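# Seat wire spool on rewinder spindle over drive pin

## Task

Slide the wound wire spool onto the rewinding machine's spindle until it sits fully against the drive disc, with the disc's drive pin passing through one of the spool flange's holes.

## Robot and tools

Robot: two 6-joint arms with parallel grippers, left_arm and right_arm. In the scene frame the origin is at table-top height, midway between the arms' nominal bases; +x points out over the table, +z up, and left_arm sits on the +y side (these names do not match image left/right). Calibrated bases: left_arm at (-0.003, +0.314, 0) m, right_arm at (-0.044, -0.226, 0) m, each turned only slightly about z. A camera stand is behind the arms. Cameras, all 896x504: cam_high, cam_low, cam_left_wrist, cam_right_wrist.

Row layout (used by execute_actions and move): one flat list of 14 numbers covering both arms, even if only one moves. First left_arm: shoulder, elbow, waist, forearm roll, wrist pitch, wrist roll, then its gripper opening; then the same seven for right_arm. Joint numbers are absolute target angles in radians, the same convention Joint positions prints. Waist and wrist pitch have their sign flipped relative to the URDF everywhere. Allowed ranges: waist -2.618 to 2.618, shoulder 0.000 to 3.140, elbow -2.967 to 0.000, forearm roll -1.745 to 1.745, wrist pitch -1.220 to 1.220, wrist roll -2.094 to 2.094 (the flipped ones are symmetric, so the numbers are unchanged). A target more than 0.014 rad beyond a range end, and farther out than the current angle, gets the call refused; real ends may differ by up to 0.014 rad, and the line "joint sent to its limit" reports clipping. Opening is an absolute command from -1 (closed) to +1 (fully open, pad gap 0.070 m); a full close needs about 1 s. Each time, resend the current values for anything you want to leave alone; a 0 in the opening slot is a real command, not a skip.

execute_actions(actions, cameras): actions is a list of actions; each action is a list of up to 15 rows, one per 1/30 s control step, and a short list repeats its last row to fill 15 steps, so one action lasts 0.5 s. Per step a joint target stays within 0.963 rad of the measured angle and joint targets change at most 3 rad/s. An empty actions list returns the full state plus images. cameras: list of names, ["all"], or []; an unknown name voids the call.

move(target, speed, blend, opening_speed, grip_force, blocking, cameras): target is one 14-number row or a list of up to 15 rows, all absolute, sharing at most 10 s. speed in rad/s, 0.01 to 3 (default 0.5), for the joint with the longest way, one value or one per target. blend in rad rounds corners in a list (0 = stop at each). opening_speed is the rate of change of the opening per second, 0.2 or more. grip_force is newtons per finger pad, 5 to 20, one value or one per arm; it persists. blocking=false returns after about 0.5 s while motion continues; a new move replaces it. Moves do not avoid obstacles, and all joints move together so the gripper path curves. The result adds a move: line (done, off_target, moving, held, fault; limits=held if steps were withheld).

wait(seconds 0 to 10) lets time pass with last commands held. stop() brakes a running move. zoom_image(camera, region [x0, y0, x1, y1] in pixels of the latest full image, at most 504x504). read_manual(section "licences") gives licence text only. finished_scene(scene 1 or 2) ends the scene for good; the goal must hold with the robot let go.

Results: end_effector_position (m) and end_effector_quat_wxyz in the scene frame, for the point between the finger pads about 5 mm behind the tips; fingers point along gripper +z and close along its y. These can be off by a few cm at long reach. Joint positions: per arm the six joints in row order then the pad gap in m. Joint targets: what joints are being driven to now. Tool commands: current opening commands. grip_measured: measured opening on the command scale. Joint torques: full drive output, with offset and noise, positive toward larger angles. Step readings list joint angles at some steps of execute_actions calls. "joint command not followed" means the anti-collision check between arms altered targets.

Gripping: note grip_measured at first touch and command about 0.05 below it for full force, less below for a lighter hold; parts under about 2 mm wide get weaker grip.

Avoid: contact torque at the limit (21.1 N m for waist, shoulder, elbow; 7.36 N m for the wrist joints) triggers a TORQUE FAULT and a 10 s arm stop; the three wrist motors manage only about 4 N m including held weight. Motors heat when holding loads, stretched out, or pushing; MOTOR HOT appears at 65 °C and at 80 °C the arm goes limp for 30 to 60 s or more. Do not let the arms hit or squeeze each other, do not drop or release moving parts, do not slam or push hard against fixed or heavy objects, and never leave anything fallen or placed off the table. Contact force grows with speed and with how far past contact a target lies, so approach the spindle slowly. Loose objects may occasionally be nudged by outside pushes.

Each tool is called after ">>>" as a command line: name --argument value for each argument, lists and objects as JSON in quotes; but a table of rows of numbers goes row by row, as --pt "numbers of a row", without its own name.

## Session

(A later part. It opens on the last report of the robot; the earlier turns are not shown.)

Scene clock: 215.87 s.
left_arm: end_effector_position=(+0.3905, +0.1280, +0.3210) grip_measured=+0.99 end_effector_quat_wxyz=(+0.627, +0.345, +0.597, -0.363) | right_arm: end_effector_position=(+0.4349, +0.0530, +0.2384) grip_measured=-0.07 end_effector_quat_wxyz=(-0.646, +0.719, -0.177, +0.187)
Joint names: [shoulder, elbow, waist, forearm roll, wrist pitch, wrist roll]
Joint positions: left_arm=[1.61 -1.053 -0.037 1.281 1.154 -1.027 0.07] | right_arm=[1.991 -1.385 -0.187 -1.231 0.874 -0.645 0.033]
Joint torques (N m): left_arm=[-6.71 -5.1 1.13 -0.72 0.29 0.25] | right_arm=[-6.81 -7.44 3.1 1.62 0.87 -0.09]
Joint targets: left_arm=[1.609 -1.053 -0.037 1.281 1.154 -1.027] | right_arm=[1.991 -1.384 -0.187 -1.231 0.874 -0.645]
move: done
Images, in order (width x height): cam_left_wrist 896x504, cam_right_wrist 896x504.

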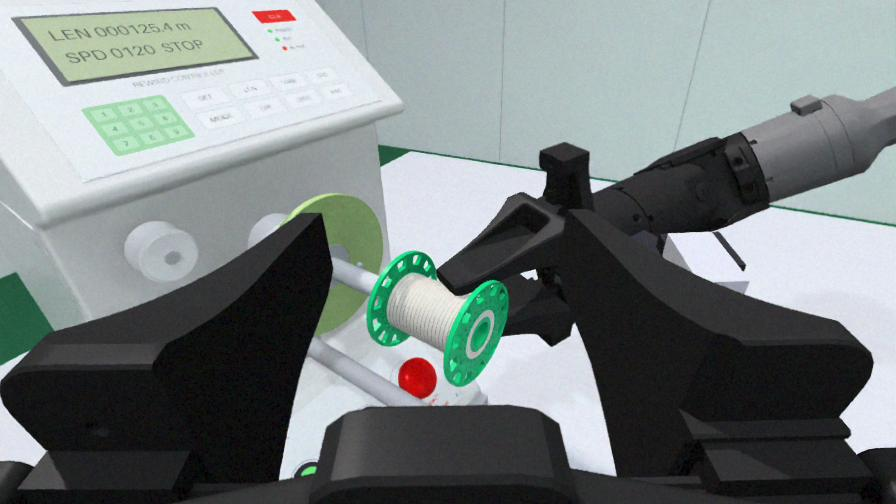

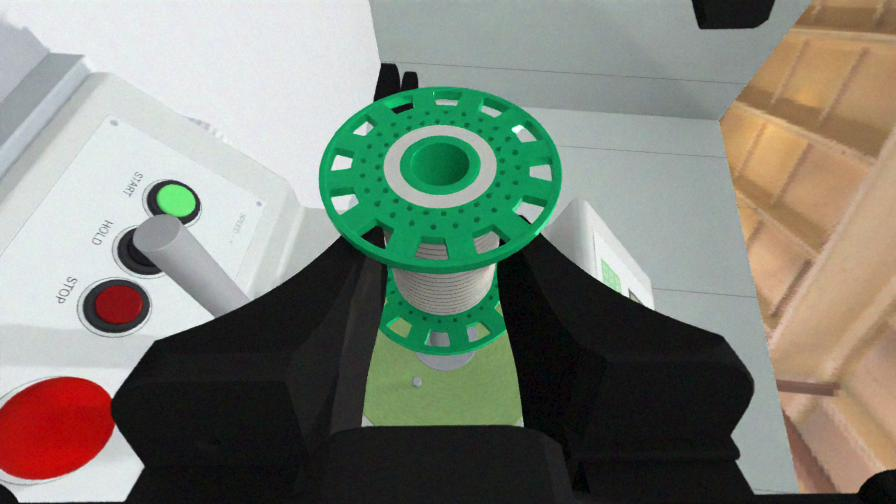

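>>> move --target '[1.609, -1.053, -0.037, 1.281, 1.154, -1.027, 1, 2.085, -1.543, -0.164, -1.299, 0.874, -0.555, -0.2]' --speed 0.15 --cameras '["all"]'

>>> zoom_image --camera "cam_right_wrist" --region '[310, 70, 580, 440]'

>>> zoom_image --camera "cam_left_wrist" --region '[270, 180, 530, 420]'

Scene clock: 217.97 s.
left_arm: end_effector_position=(+0.3905, +0.1280, +0.3210) grip_measured=+0.99 end_effector_quat_wxyz=(+0.627, +0.345, +0.597, -0.363) | right_arm: end_effector_position=(+0.4647, +0.0503, +0.2383) grip_measured=-0.06 end_effector_quat_wxyz=(-0.646, +0.719, -0.178, +0.186)
Joint names: [shoulder, elbow, waist, forearm roll, wrist pitch, wrist roll]
Joint positions: left_arm=[1.61 -1.053 -0.037 1.281 1.154 -1.027 0.07] | right_arm=[2.085 -1.544 -0.163 -1.299 0.874 -0.554 0.033]
Joint torques (N m): left_arm=[-6.68 -5.08 1.11 -0.72 0.28 0.25] | right_arm=[-6.64 -7.46 -2.68 1.48 0.74 -0.15]
Joint targets: left_arm=[1.609 -1.053 -0.037 1.281 1.154 -1.027] | right_arm=[2.085 -1.543 -0.164 -1.299 0.874 -0.555]
move: done

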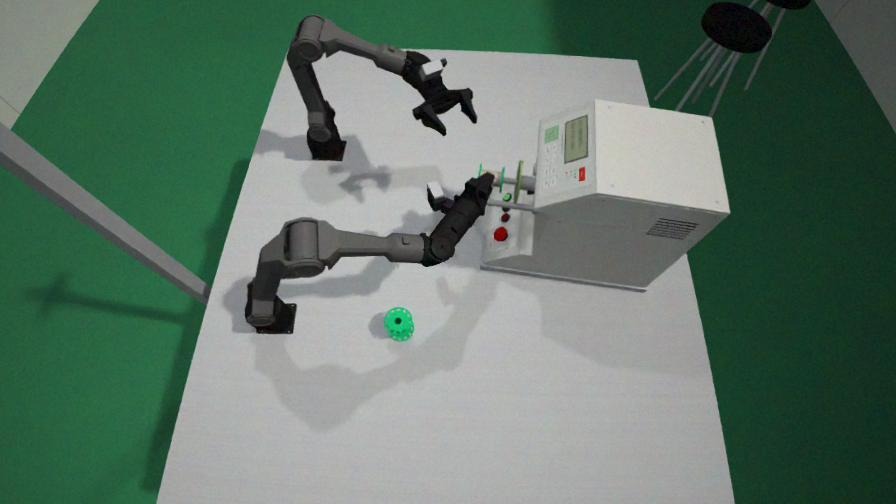

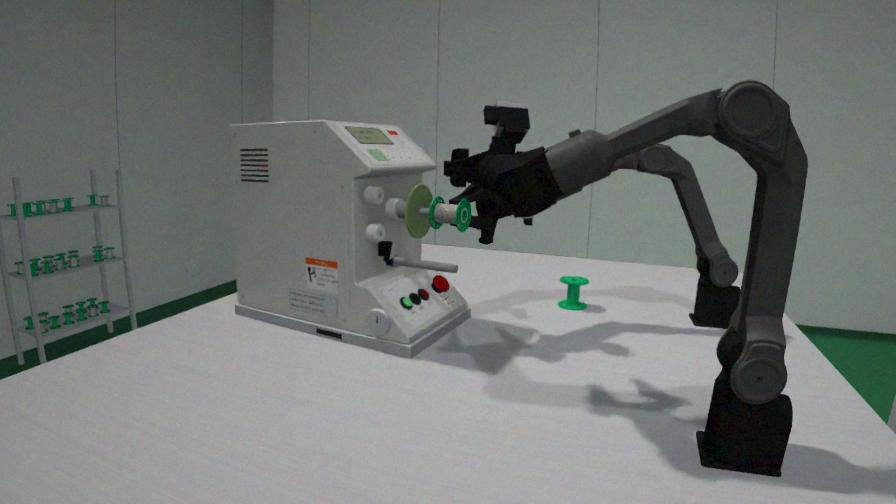

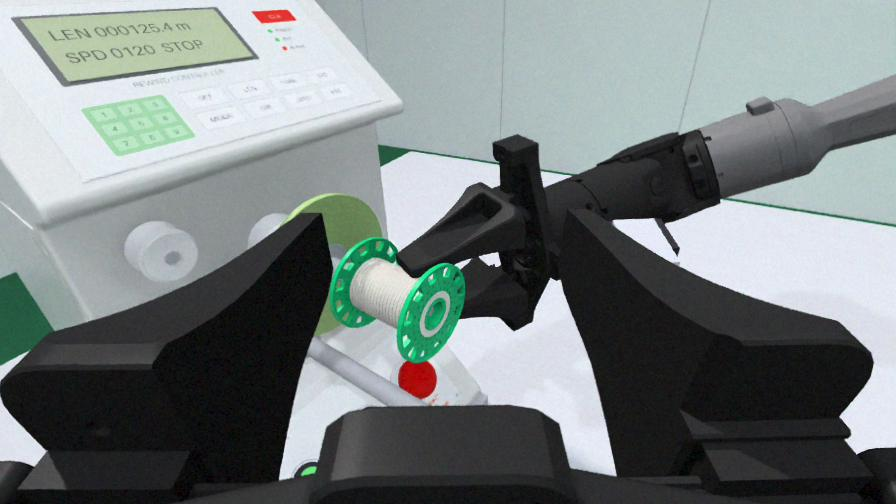

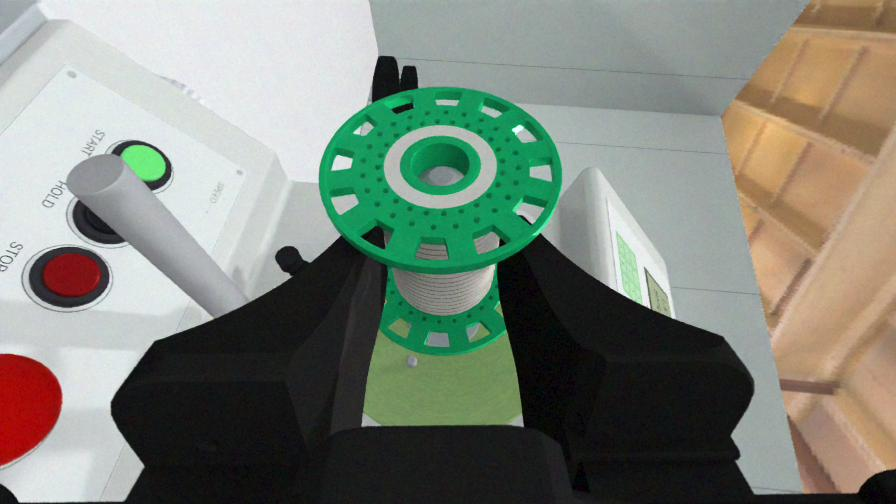

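Scaled by 1.362 from the camera's 896x504 image, which has a finer 1280x720 frame.

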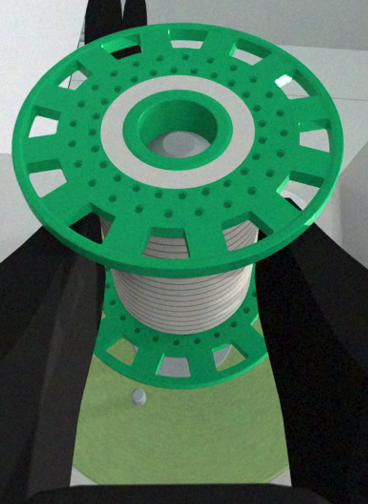

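Scaled by 1.938 from the camera's 896x504 image, which has a finer 1280x720 frame.

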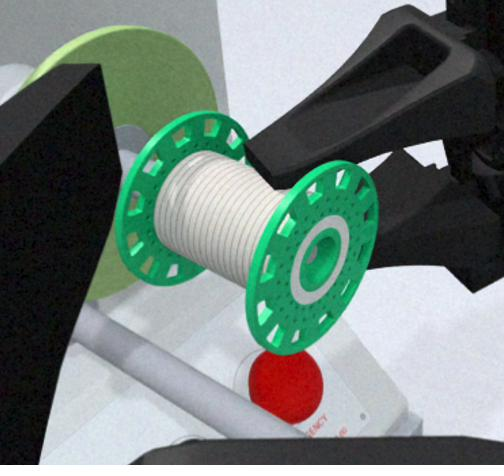

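>>> move --target '[1.609, -1.053, -0.037, 1.281, 1.154, -1.027, 1, 2.170, -1.694, -0.147, -1.362, 0.873, -0.468, -0.2]' --speed 0.12 --cameras '["all"]'

>>> zoom_image --camera "cam_right_wrist" --region '[370, 280, 520, 430]'

>>> zoom_image --camera "cam_left_wrist" --region '[270, 180, 530, 420]'

>>> zoom_image --camera "cam_high" --region '[450, 140, 550, 230]'

Scene clock: 220.87 s.
left_arm: end_effector_position=(+0.3905, +0.1280, +0.3210) grip_measured=+0.99 end_effector_quat_wxyz=(+0.627, +0.345, +0.597, -0.363) | right_arm: end_effector_position=(+0.4898, +0.0481, +0.2383) grip_measured=-0.06 end_effector_quat_wxyz=(-0.646, +0.719, -0.178, +0.187)
Joint names: [shoulder, elbow, waist, forearm roll, wrist pitch, wrist roll]
Joint positions: left_arm=[1.61 -1.053 -0.037 1.281 1.154 -1.027 0.07] | right_arm=[2.17 -1.695 -0.146 -1.362 0.873 -0.468 0.033]
Joint torques (N m): left_arm=[-6.67 -5.05 1.12 -0.72 0.28 0.25] | right_arm=[-6.05 -8.38 -12.33 1.54 1.1 -0.19]
Joint targets: left_arm=[1.609 -1.053 -0.037 1.281 1.154 -1.027] | right_arm=[2.170 -1.694 -0.147 -1.362 0.873 -0.468]
move: done

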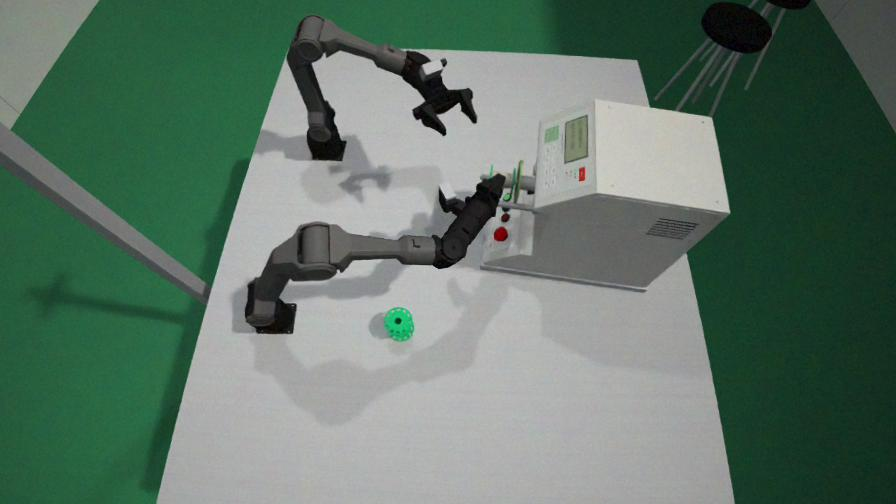

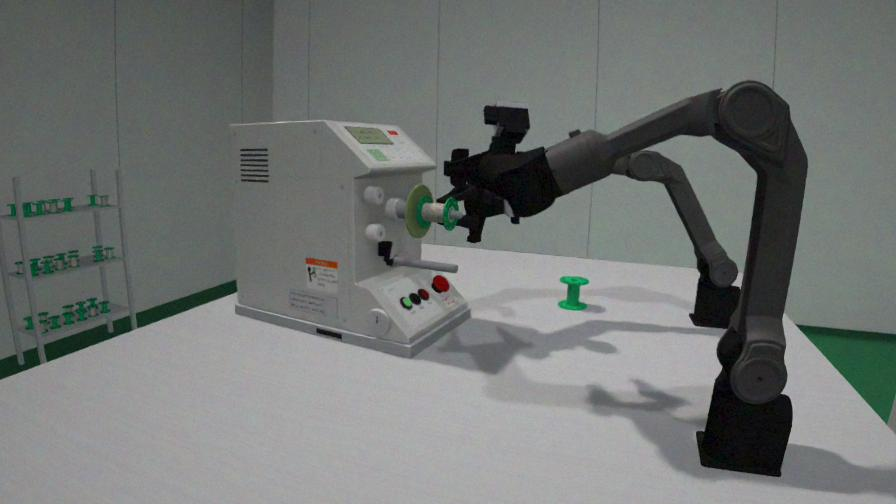

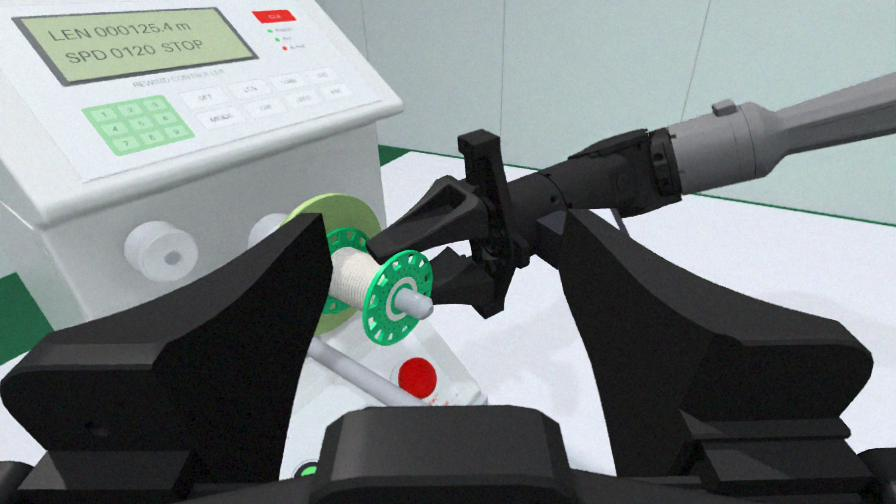

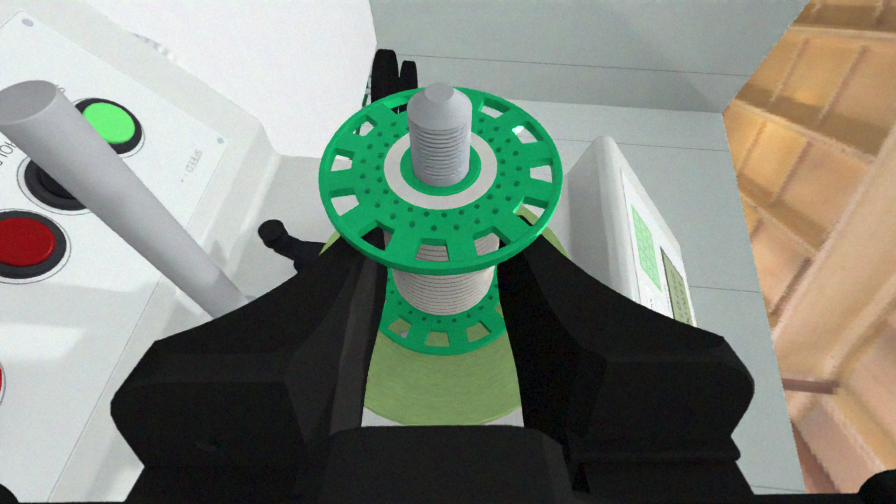

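Scaled by 3.360 from the camera's 896x504 image, which has a finer 1280x720 frame.

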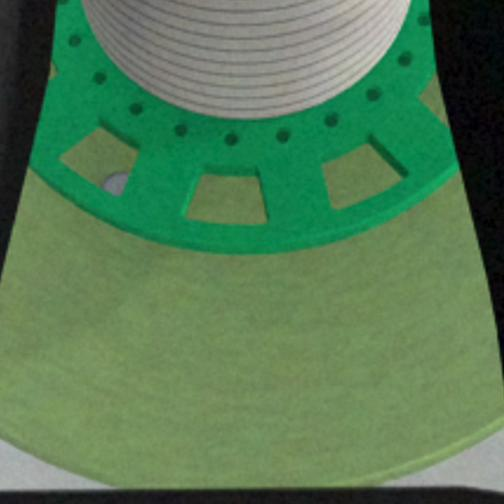

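Scaled by 1.938 from the camera's 896x504 image, which has a finer 1280x720 frame.

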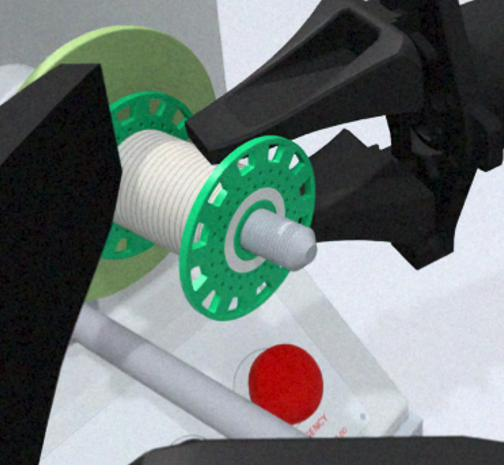

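Scaled by 5.040 from the camera's 896x504 image, which has a finer 1280x720 frame.

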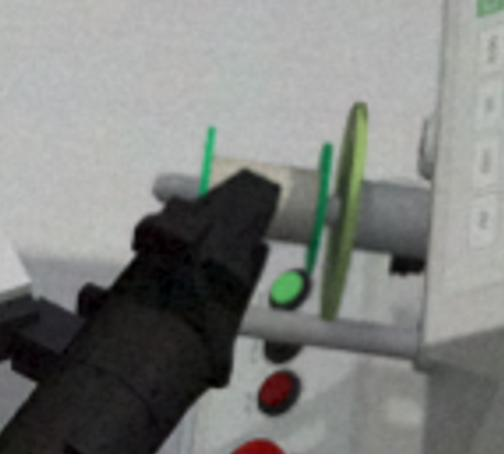

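>>> move --target '[1.609, -1.053, -0.037, 1.281, 1.154, -1.027, 1, 2.1935, -1.735, -0.1356, -1.400, 0.912, -0.4346, -0.2]' --speed 0.05 --cameras '["cam_right_wrist","cam_left_wrist"]'

>>> zoom_image --camera "cam_right_wrist" --region '[310, 70, 580, 370]'

Scene clock: 226.60 s.
left_arm: end_effector_position=(+0.3905, +0.1280, +0.3210) grip_measured=+0.99 end_effector_quat_wxyz=(+0.627, +0.345, +0.597, -0.363) | right_arm: end_effector_position=(+0.4895, +0.0488, +0.2385) grip_measured=-0.06 end_effector_quat_wxyz=(-0.649, +0.722, -0.164, +0.175)
Joint names: [shoulder, elbow, waist, forearm roll, wrist pitch, wrist roll]
Joint positions: left_arm=[1.61 -1.053 -0.037 1.281 1.154 -1.027 0.07] | right_arm=[2.193 -1.735 -0.136 -1.4 0.913 -0.434 0.033]
Joint torques (N m): left_arm=[-6.68 -5.06 1.1 -0.72 0.29 0.24] | right_arm=[-6.46 -7.62 -15.73 0.74 2.88 -0.24]
Joint targets: left_arm=[1.609 -1.053 -0.037 1.281 1.154 -1.027] | right_arm=[2.194 -1.735 -0.136 -1.400 0.912 -0.435]
move: done
Images, in order (width x height): cam_left_wrist 896x504, cam_right_wrist 896x504.

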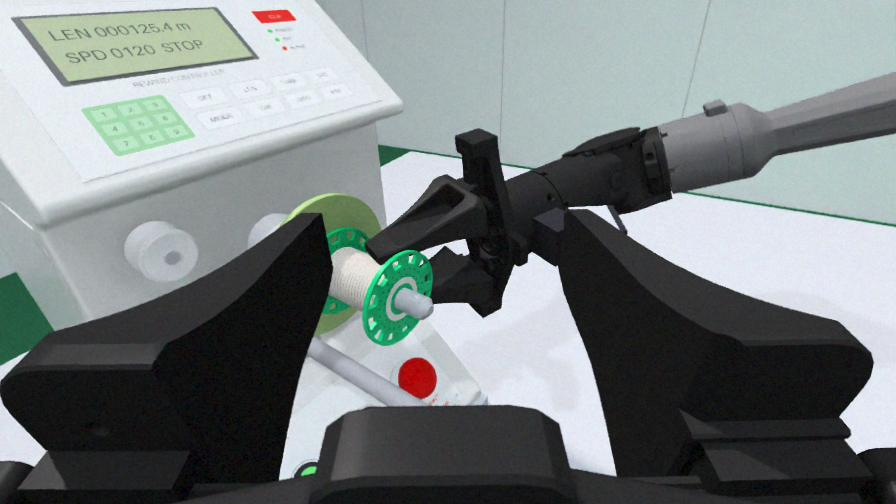

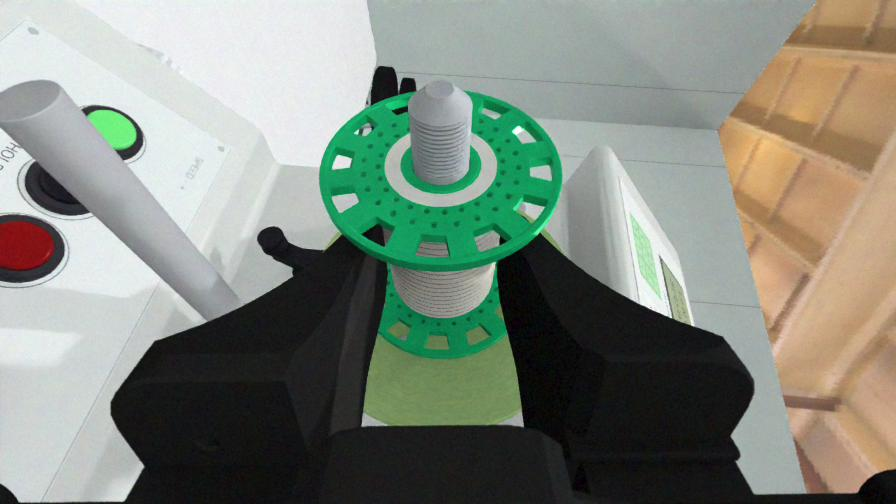

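Scaled by 1.680 from the camera's 896x504 image, which has a finer 1280x720 frame.

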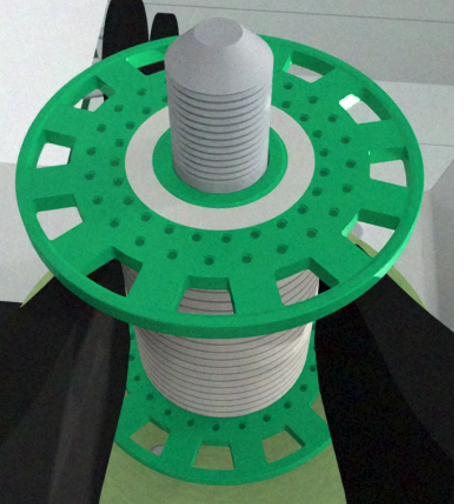

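>>> move --target '[1.609, -1.053, -0.037, 1.281, 1.154, -1.027, 1, 2.1935, -1.735, -0.131, -1.400, 0.912, -0.4346, -0.2]' --speed 0.03 --cameras '["cam_right_wrist"]'

>>> zoom_image --camera "cam_right_wrist" --region '[310, 70, 580, 370]'

Scene clock: 228.70 s.
left_arm: end_effector_position=(+0.3905, +0.1280, +0.3210) grip_measured=+0.99 end_effector_quat_wxyz=(+0.627, +0.345, +0.597, -0.363) | right_arm: end_effector_position=(+0.4901, +0.0478, +0.2380) grip_measured=-0.06 end_effector_quat_wxyz=(-0.649, +0.722, -0.165, +0.175)
Joint names: [shoulder, elbow, waist, forearm roll, wrist pitch, wrist roll]
Joint positions: left_arm=[1.61 -1.053 -0.037 1.281 1.154 -1.027 0.07] | right_arm=[2.194 -1.735 -0.134 -1.4 0.913 -0.434 0.033]
Joint torques (N m): left_arm=[-6.65 -5.09 1.08 -0.73 0.29 0.25] | right_arm=[-6.32 -5.49 -5.93 0.88 1.57 -0.16]
Joint targets: left_arm=[1.609 -1.053 -0.037 1.281 1.154 -1.027] | right_arm=[2.194 -1.735 -0.131 -1.400 0.912 -0.435]
move: done
Images, in order (width x height): cam_right_wrist 896x504.

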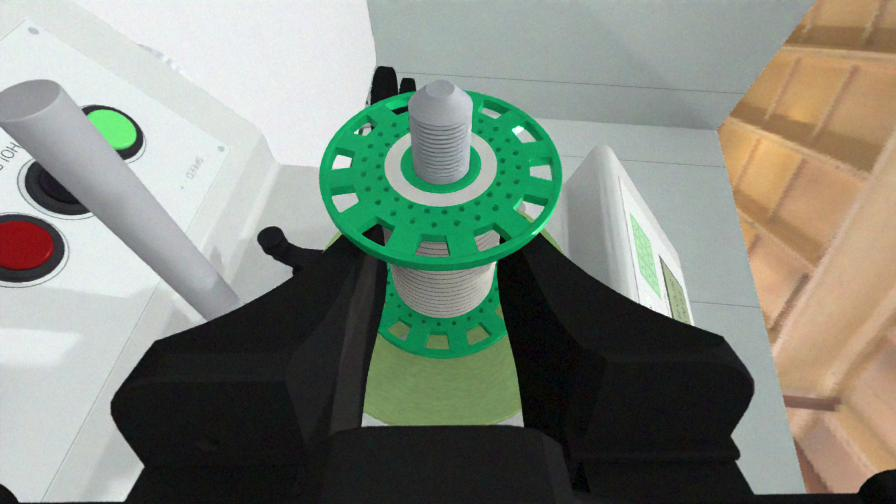

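Scaled by 1.680 from the camera's 896x504 image, which has a finer 1280x720 frame.

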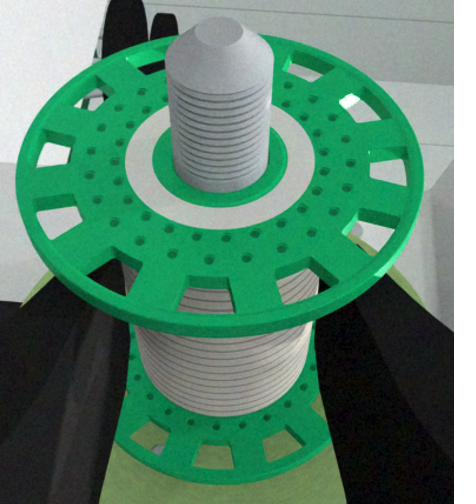

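>>> move --target '[1.609, -1.053, -0.037, 1.281, 1.154, -1.027, 1, 2.1935, -1.735, -0.127, -1.400, 0.912, -0.4346, -0.2]' --speed 0.03 --cameras '["cam_right_wrist"]'

>>> zoom_image --camera "cam_right_wrist" --region '[310, 70, 580, 370]'

Scene clock: 230.33 s.
left_arm: end_effector_position=(+0.3905, +0.1280, +0.3210) grip_measured=+0.99 end_effector_quat_wxyz=(+0.627, +0.345, +0.597, -0.363) | right_arm: end_effector_position=(+0.4911, +0.0459, +0.2380) grip_measured=-0.07 end_effector_quat_wxyz=(-0.649, +0.721, -0.167, +0.176)
Joint names: [shoulder, elbow, waist, forearm roll, wrist pitch, wrist roll]
Joint positions: left_arm=[1.61 -1.053 -0.037 1.281 1.154 -1.027 0.07] | right_arm=[2.194 -1.735 -0.131 -1.4 0.913 -0.434 0.033]
Joint torques (N m): left_arm=[-6.65 -5.07 1.09 -0.73 0.29 0.25] | right_arm=[-6.9 -4.45 13.05 1.14 -0.95 -0.1]
Joint targets: left_arm=[1.609 -1.053 -0.037 1.281 1.154 -1.027] | right_arm=[2.193 -1.735 -0.127 -1.400 0.912 -0.435]
move: done
Images, in order (width x height): cam_right_wrist 896x504.

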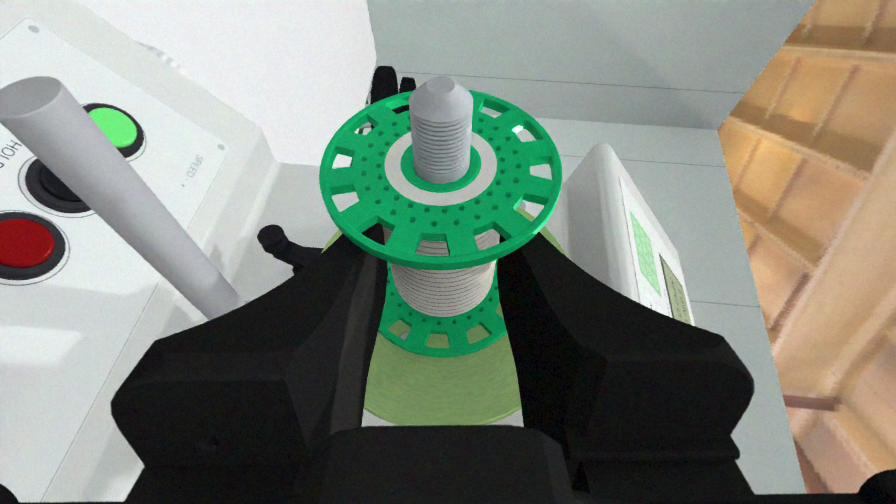

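Scaled by 1.680 from the camera's 896x504 image, which has a finer 1280x720 frame.

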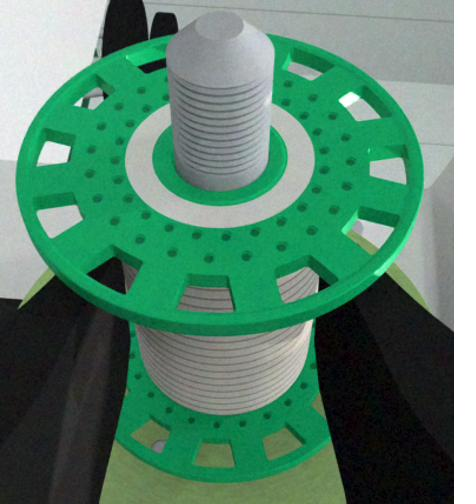

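>>> move --target '[1.609, -1.053, -0.037, 1.281, 1.154, -1.027, 1, 2.1935, -1.735, -0.131, -1.400, 0.912, -0.4346, -0.2]' --speed 0.03 --cameras '[]'

>>> wait --seconds 0.5 --cameras '["cam_right_wrist"]'

>>> zoom_image --camera "cam_right_wrist" --region '[380, 270, 520, 370]'

Scene clock: 232.60 s.
left_arm: end_effector_position=(+0.3905, +0.1280, +0.3210) grip_measured=+0.99 end_effector_quat_wxyz=(+0.627, +0.345, +0.597, -0.363) | right_arm: end_effector_position=(+0.4929, +0.0424, +0.2387) grip_measured=-0.19 end_effector_quat_wxyz=(-0.648, +0.720, -0.169, +0.179)
Joint names: [shoulder, elbow, waist, forearm roll, wrist pitch, wrist roll]
Joint positions: left_arm=[1.61 -1.053 -0.037 1.281 1.154 -1.027 0.07] | right_arm=[2.192 -1.735 -0.124 -1.399 0.911 -0.434 0.028]
Joint torques (N m): left_arm=[-6.66 -5.07 1.09 -0.73 0.29 0.25] | right_arm=[-4.52 -4.6 -18.67 -0.82 3.66 0.02]
Joint targets: left_arm=[1.609 -1.053 -0.037 1.281 1.154 -1.027] | right_arm=[2.193 -1.735 -0.131 -1.400 0.912 -0.435]
move: done
No camera images: "cameras" was empty.

Scene clock: 233.10 s.
left_arm: end_effector_position=(+0.3905, +0.1280, +0.3210) grip_measured=+0.99 end_effector_quat_wxyz=(+0.627, +0.345, +0.597, -0.363) | right_arm: end_effector_position=(+0.4930, +0.0424, +0.2381) grip_measured=-0.19 end_effector_quat_wxyz=(-0.648, +0.721, -0.169, +0.179)
Joint names: [shoulder, elbow, waist, forearm roll, wrist pitch, wrist roll]
Joint positions: left_arm=[1.61 -1.053 -0.037 1.281 1.154 -1.027 0.07] | right_arm=[2.193 -1.735 -0.124 -1.4 0.911 -0.434 0.028]
Joint torques (N m): left_arm=[-6.62 -5.06 1.1 -0.73 0.29 0.24] | right_arm=[-4.37 -4.23 -18.67 -0.88 3.56 -0.01]
Motor temperatures (°C): left_arm=[33 32 35 35 33 29] | right_arm=[43 33 32 36 43 28]
Joint targets: left_arm=[1.609 -1.053 -0.037 1.281 1.154 -1.027] | right_arm=[2.194 -1.735 -0.131 -1.400 0.912 -0.435]
Tool commands: left_gripper/opening=+1.0 right_gripper/opening=-0.2
wait: 0.50 s; at rest by 0.17 s
Images, in order (width x height): cam_right_wrist 896x504.

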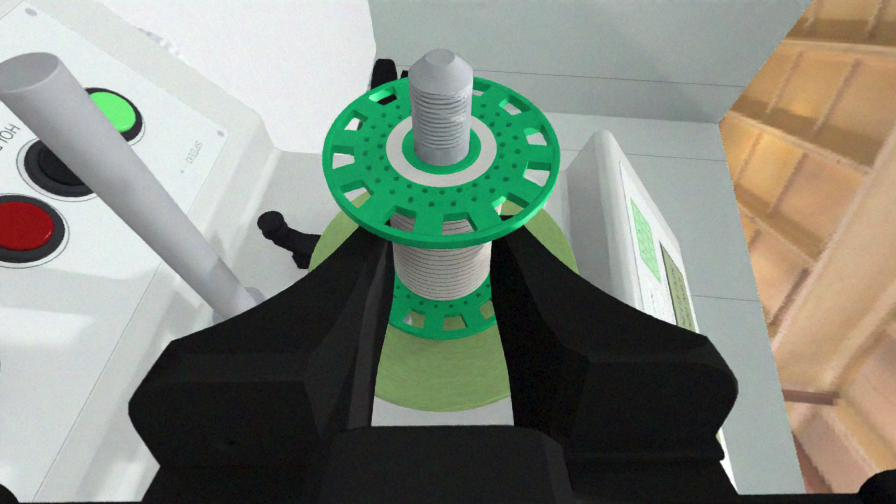

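Scaled by 3.600 from the camera's 896x504 image, which has a finer 1280x720 frame.

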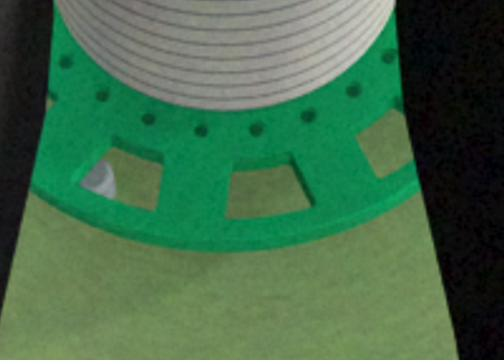

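>>> move --target '[1.609, -1.053, -0.037, 1.281, 1.154, -1.027, 1, 2.1935, -1.735, -0.1245, -1.400, 0.912, -0.4346, -0.2]' --speed 0.03 --cameras '[]'

Scene clock: 235.30 s.
left_arm: end_effector_position=(+0.3905, +0.1280, +0.3210) grip_measured=+0.99 end_effector_quat_wxyz=(+0.627, +0.345, +0.597, -0.363) | right_arm: end_effector_position=(+0.4928, +0.0425, +0.2382) grip_measured=-0.19 end_effector_quat_wxyz=(-0.648, +0.721, -0.169, +0.179)
Joint names: [shoulder, elbow, waist, forearm roll, wrist pitch, wrist roll]
Joint positions: left_arm=[1.61 -1.053 -0.037 1.281 1.154 -1.027 0.07] | right_arm=[2.193 -1.735 -0.124 -1.4 0.912 -0.434 0.028]
Joint torques (N m): left_arm=[-6.64 -5.08 1.12 -0.73 0.29 0.24] | right_arm=[-4.12 -2.57 -15.89 -0.8 2.8 -0.11]
Joint targets: left_arm=[1.609 -1.053 -0.037 1.281 1.154 -1.027] | right_arm=[2.194 -1.735 -0.125 -1.400 0.912 -0.435]
move: done
No camera images: "cameras" was empty.

>>> move --target '[1.609, -1.053, -0.037, 1.281, 1.154, -1.027, 1, 2.1935, -1.735, -0.1245, -1.400, 0.912, -0.4346, 0.4]' --speed 0.03 --opening_speed 0.4 --cameras '["all"]'

>>> zoom_image --camera "cam_right_wrist" --region '[310, 70, 580, 370]'

>>> zoom_image --camera "cam_left_wrist" --region '[270, 180, 530, 420]'

>>> zoom_image --camera "cam_low" --region '[390, 160, 510, 270]'

Scene clock: 238.27 s.
left_arm: end_effector_position=(+0.3905, +0.1280, +0.3210) grip_measured=+0.99 end_effector_quat_wxyz=(+0.627, +0.345, +0.597, -0.363) | right_arm: end_effector_position=(+0.4927, +0.0429, +0.2371) grip_measured=+0.40 end_effector_quat_wxyz=(-0.647, +0.721, -0.169, +0.178)
Joint names: [shoulder, elbow, waist, forearm roll, wrist pitch, wrist roll]
Joint positions: left_arm=[1.61 -1.053 -0.037 1.281 1.154 -1.027 0.07] | right_arm=[2.194 -1.734 -0.125 -1.401 0.911 -0.434 0.049]
Joint torques (N m): left_arm=[-6.64 -5.09 1.07 -0.73 0.29 0.25] | right_arm=[-7.33 -6.71 1.37 1.06 0.66 0.03]
Joint targets: left_arm=[1.609 -1.053 -0.037 1.281 1.154 -1.027] | right_arm=[2.193 -1.735 -0.124 -1.400 0.912 -0.435]
move: done

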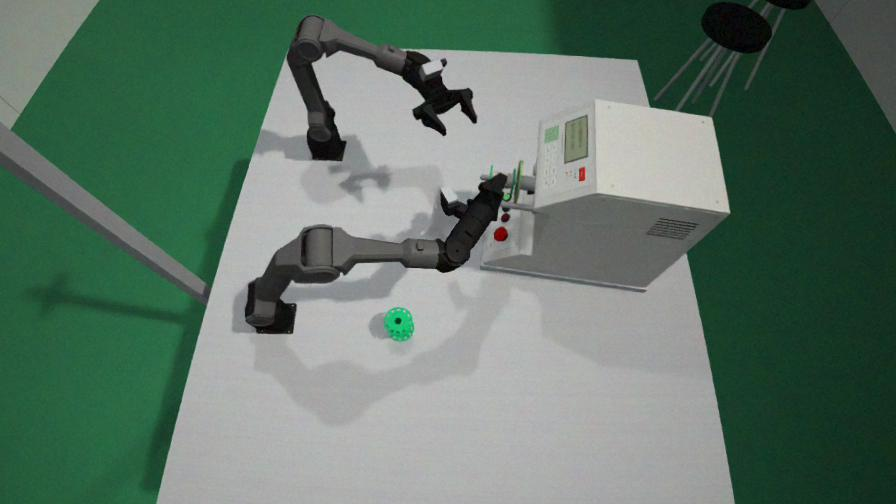

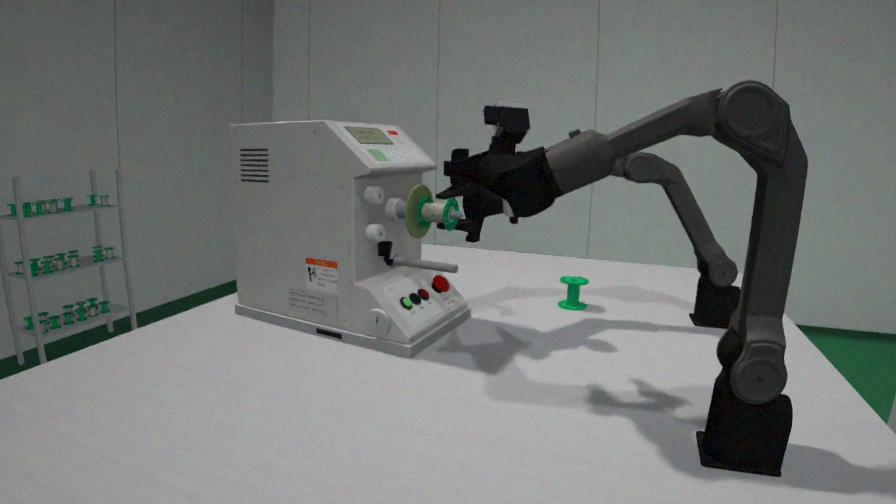

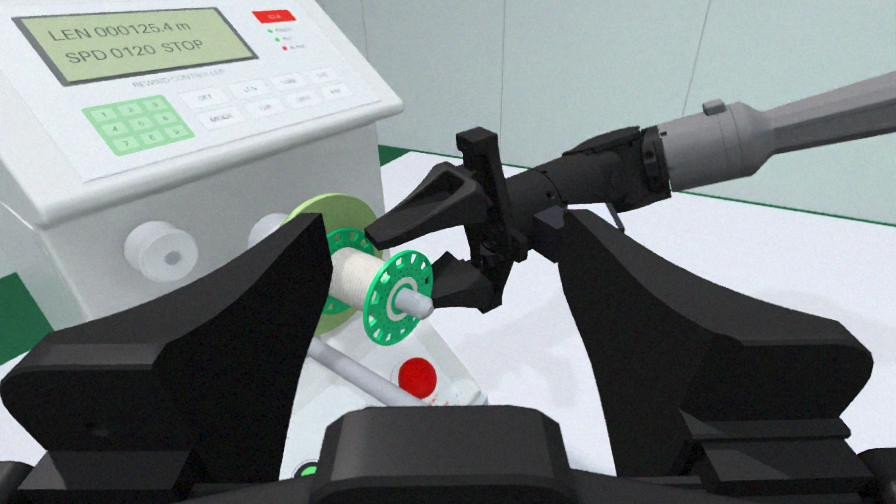

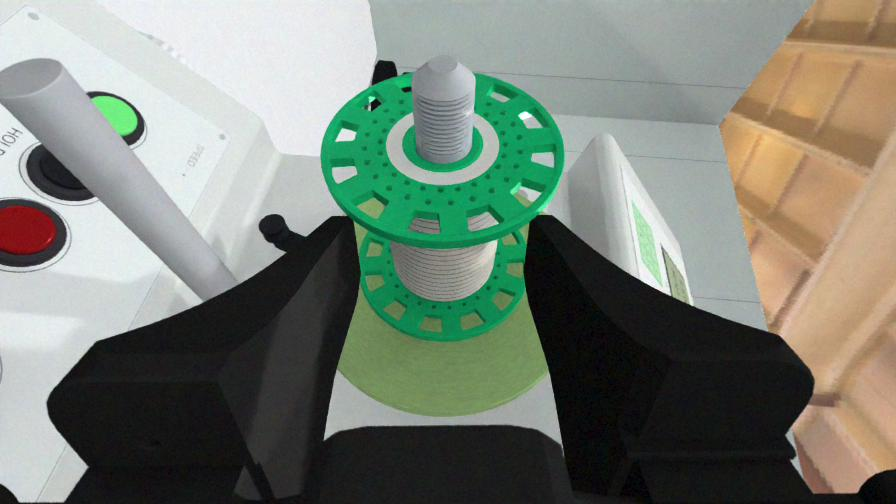

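Scaled by 1.680 from the camera's 896x504 image, which has a finer 1280x720 frame.

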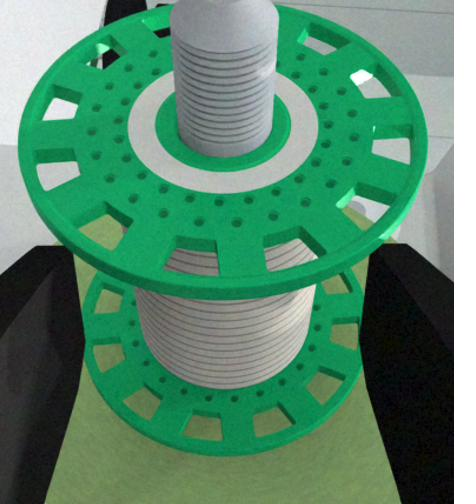

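Scaled by 1.938 from the camera's 896x504 image, which has a finer 1280x720 frame.

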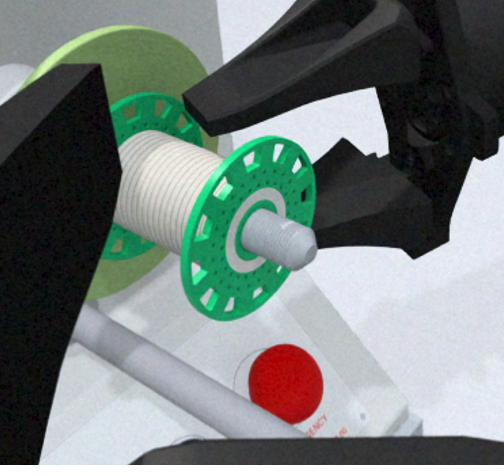

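Scaled by 4.200 from the camera's 896x504 image, which has a finer 1280x720 frame.

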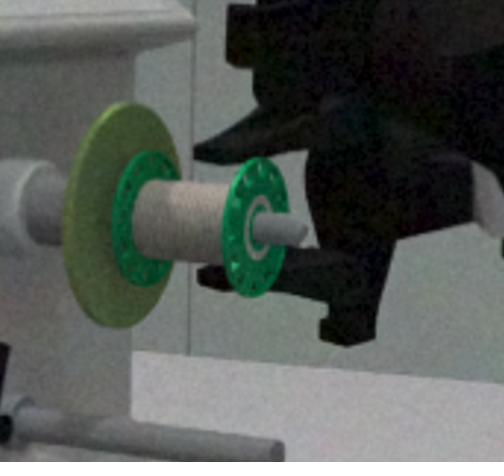

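>>> zoom_image --camera "cam_right_wrist" --region '[350, 220, 540, 350]'

Scaled by 2.653 from the camera's 896x504 image, which has a finer 1280x720 frame.

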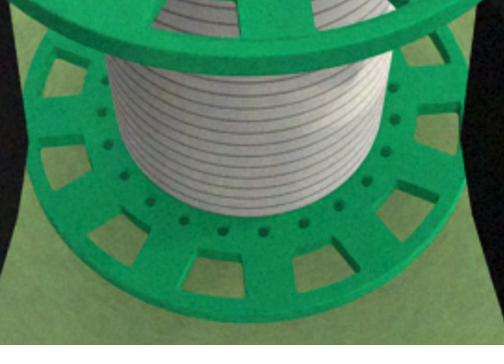

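>>> move --pt "1.609 -1.053 -0.037 1.281 1.154 -1.027 1 2.131 -1.633 -0.066 -1.406 0.979 -0.461 0.4" --pt "1.609 -1.053 -0.037 1.281 1.154 -1.027 1 2.249 -1.853 -0.043 -1.539 1.136 -0.321 0.4" --speed '[0.08, 0.2]' --cameras '["all"]'

>>> zoom_image --camera "cam_right_wrist" --region '[300, 30, 600, 330]'

>>> zoom_image --camera "cam_left_wrist" --region '[270, 180, 530, 420]'

Scene clock: 253.10 s.
left_arm: end_effector_position=(+0.3905, +0.1280, +0.3210) grip_measured=+0.99 end_effector_quat_wxyz=(+0.627, +0.345, +0.597, -0.363) | right_arm: end_effector_position=(+0.4792, +0.0232, +0.2410) grip_measured=+0.40 end_effector_quat_wxyz=(-0.660, +0.733, -0.113, +0.120)
Joint names: [shoulder, elbow, waist, forearm roll, wrist pitch, wrist roll]
Joint positions: left_arm=[1.61 -1.053 -0.037 1.281 1.154 -1.027 0.07] | right_arm=[2.25 -1.854 -0.043 -1.54 1.137 -0.32 0.049]
Joint torques (N m): left_arm=[-6.59 -5.09 1.09 -0.73 0.29 0.25] | right_arm=[-6.75 -5.3 0.9 1.22 0.25 -0.08]
Joint targets: left_arm=[1.609 -1.053 -0.037 1.281 1.154 -1.027] | right_arm=[2.249 -1.853 -0.043 -1.539 1.136 -0.321]
move: done

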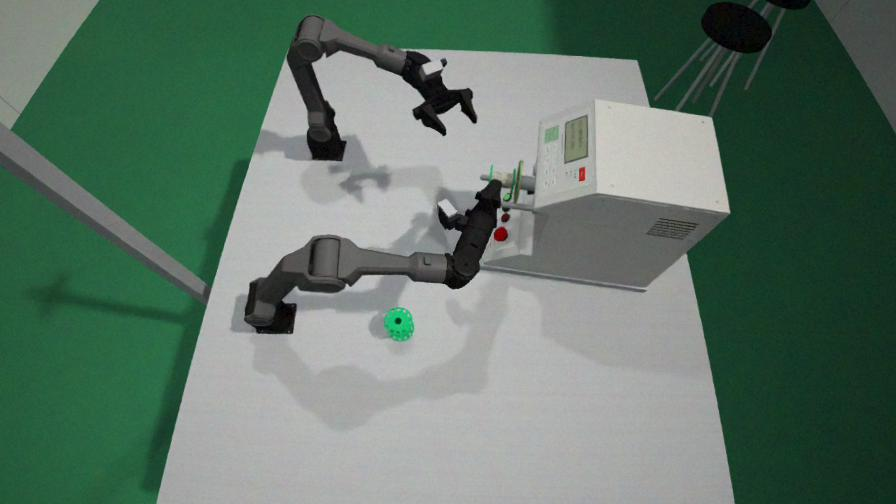

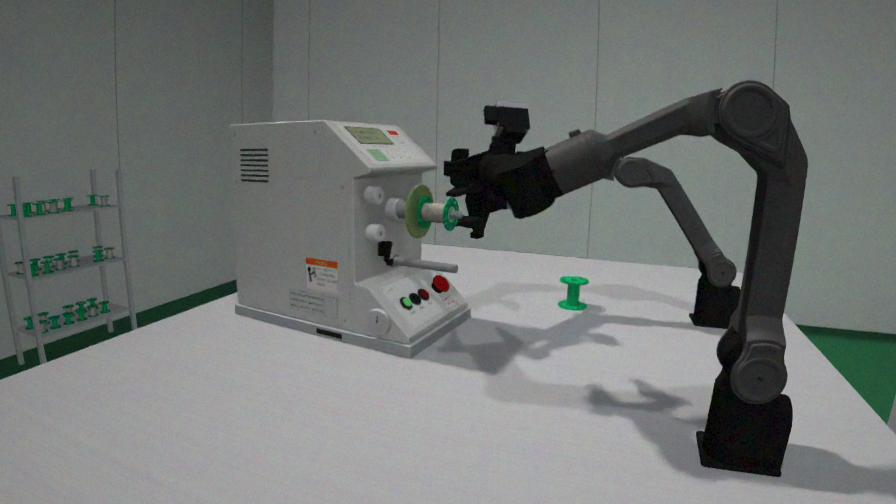

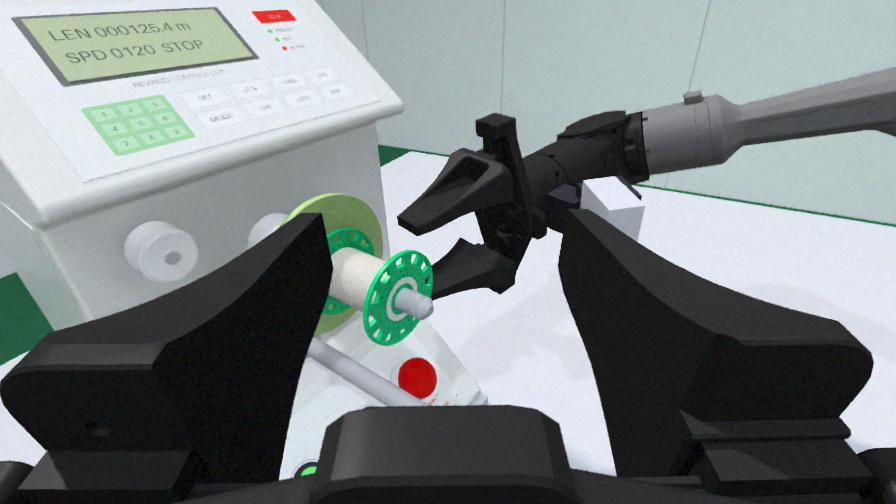

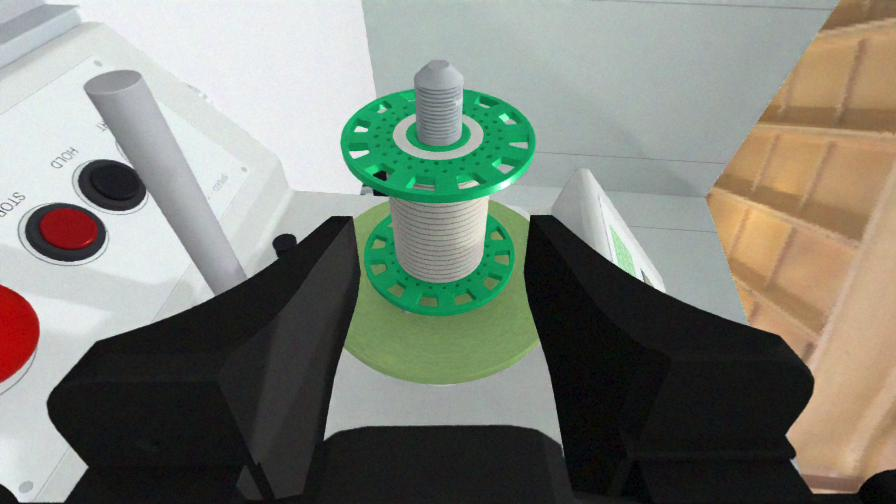

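Scaled by 1.680 from the camera's 896x504 image, which has a finer 1280x720 frame.

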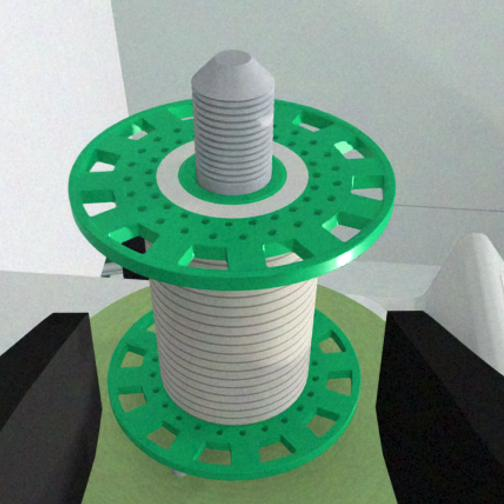

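Scaled by 1.938 from the camera's 896x504 image, which has a finer 1280x720 frame.

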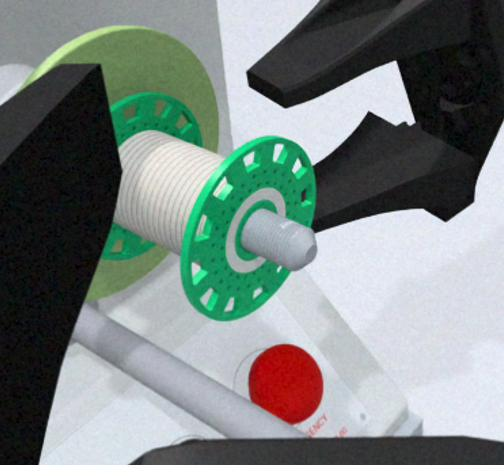

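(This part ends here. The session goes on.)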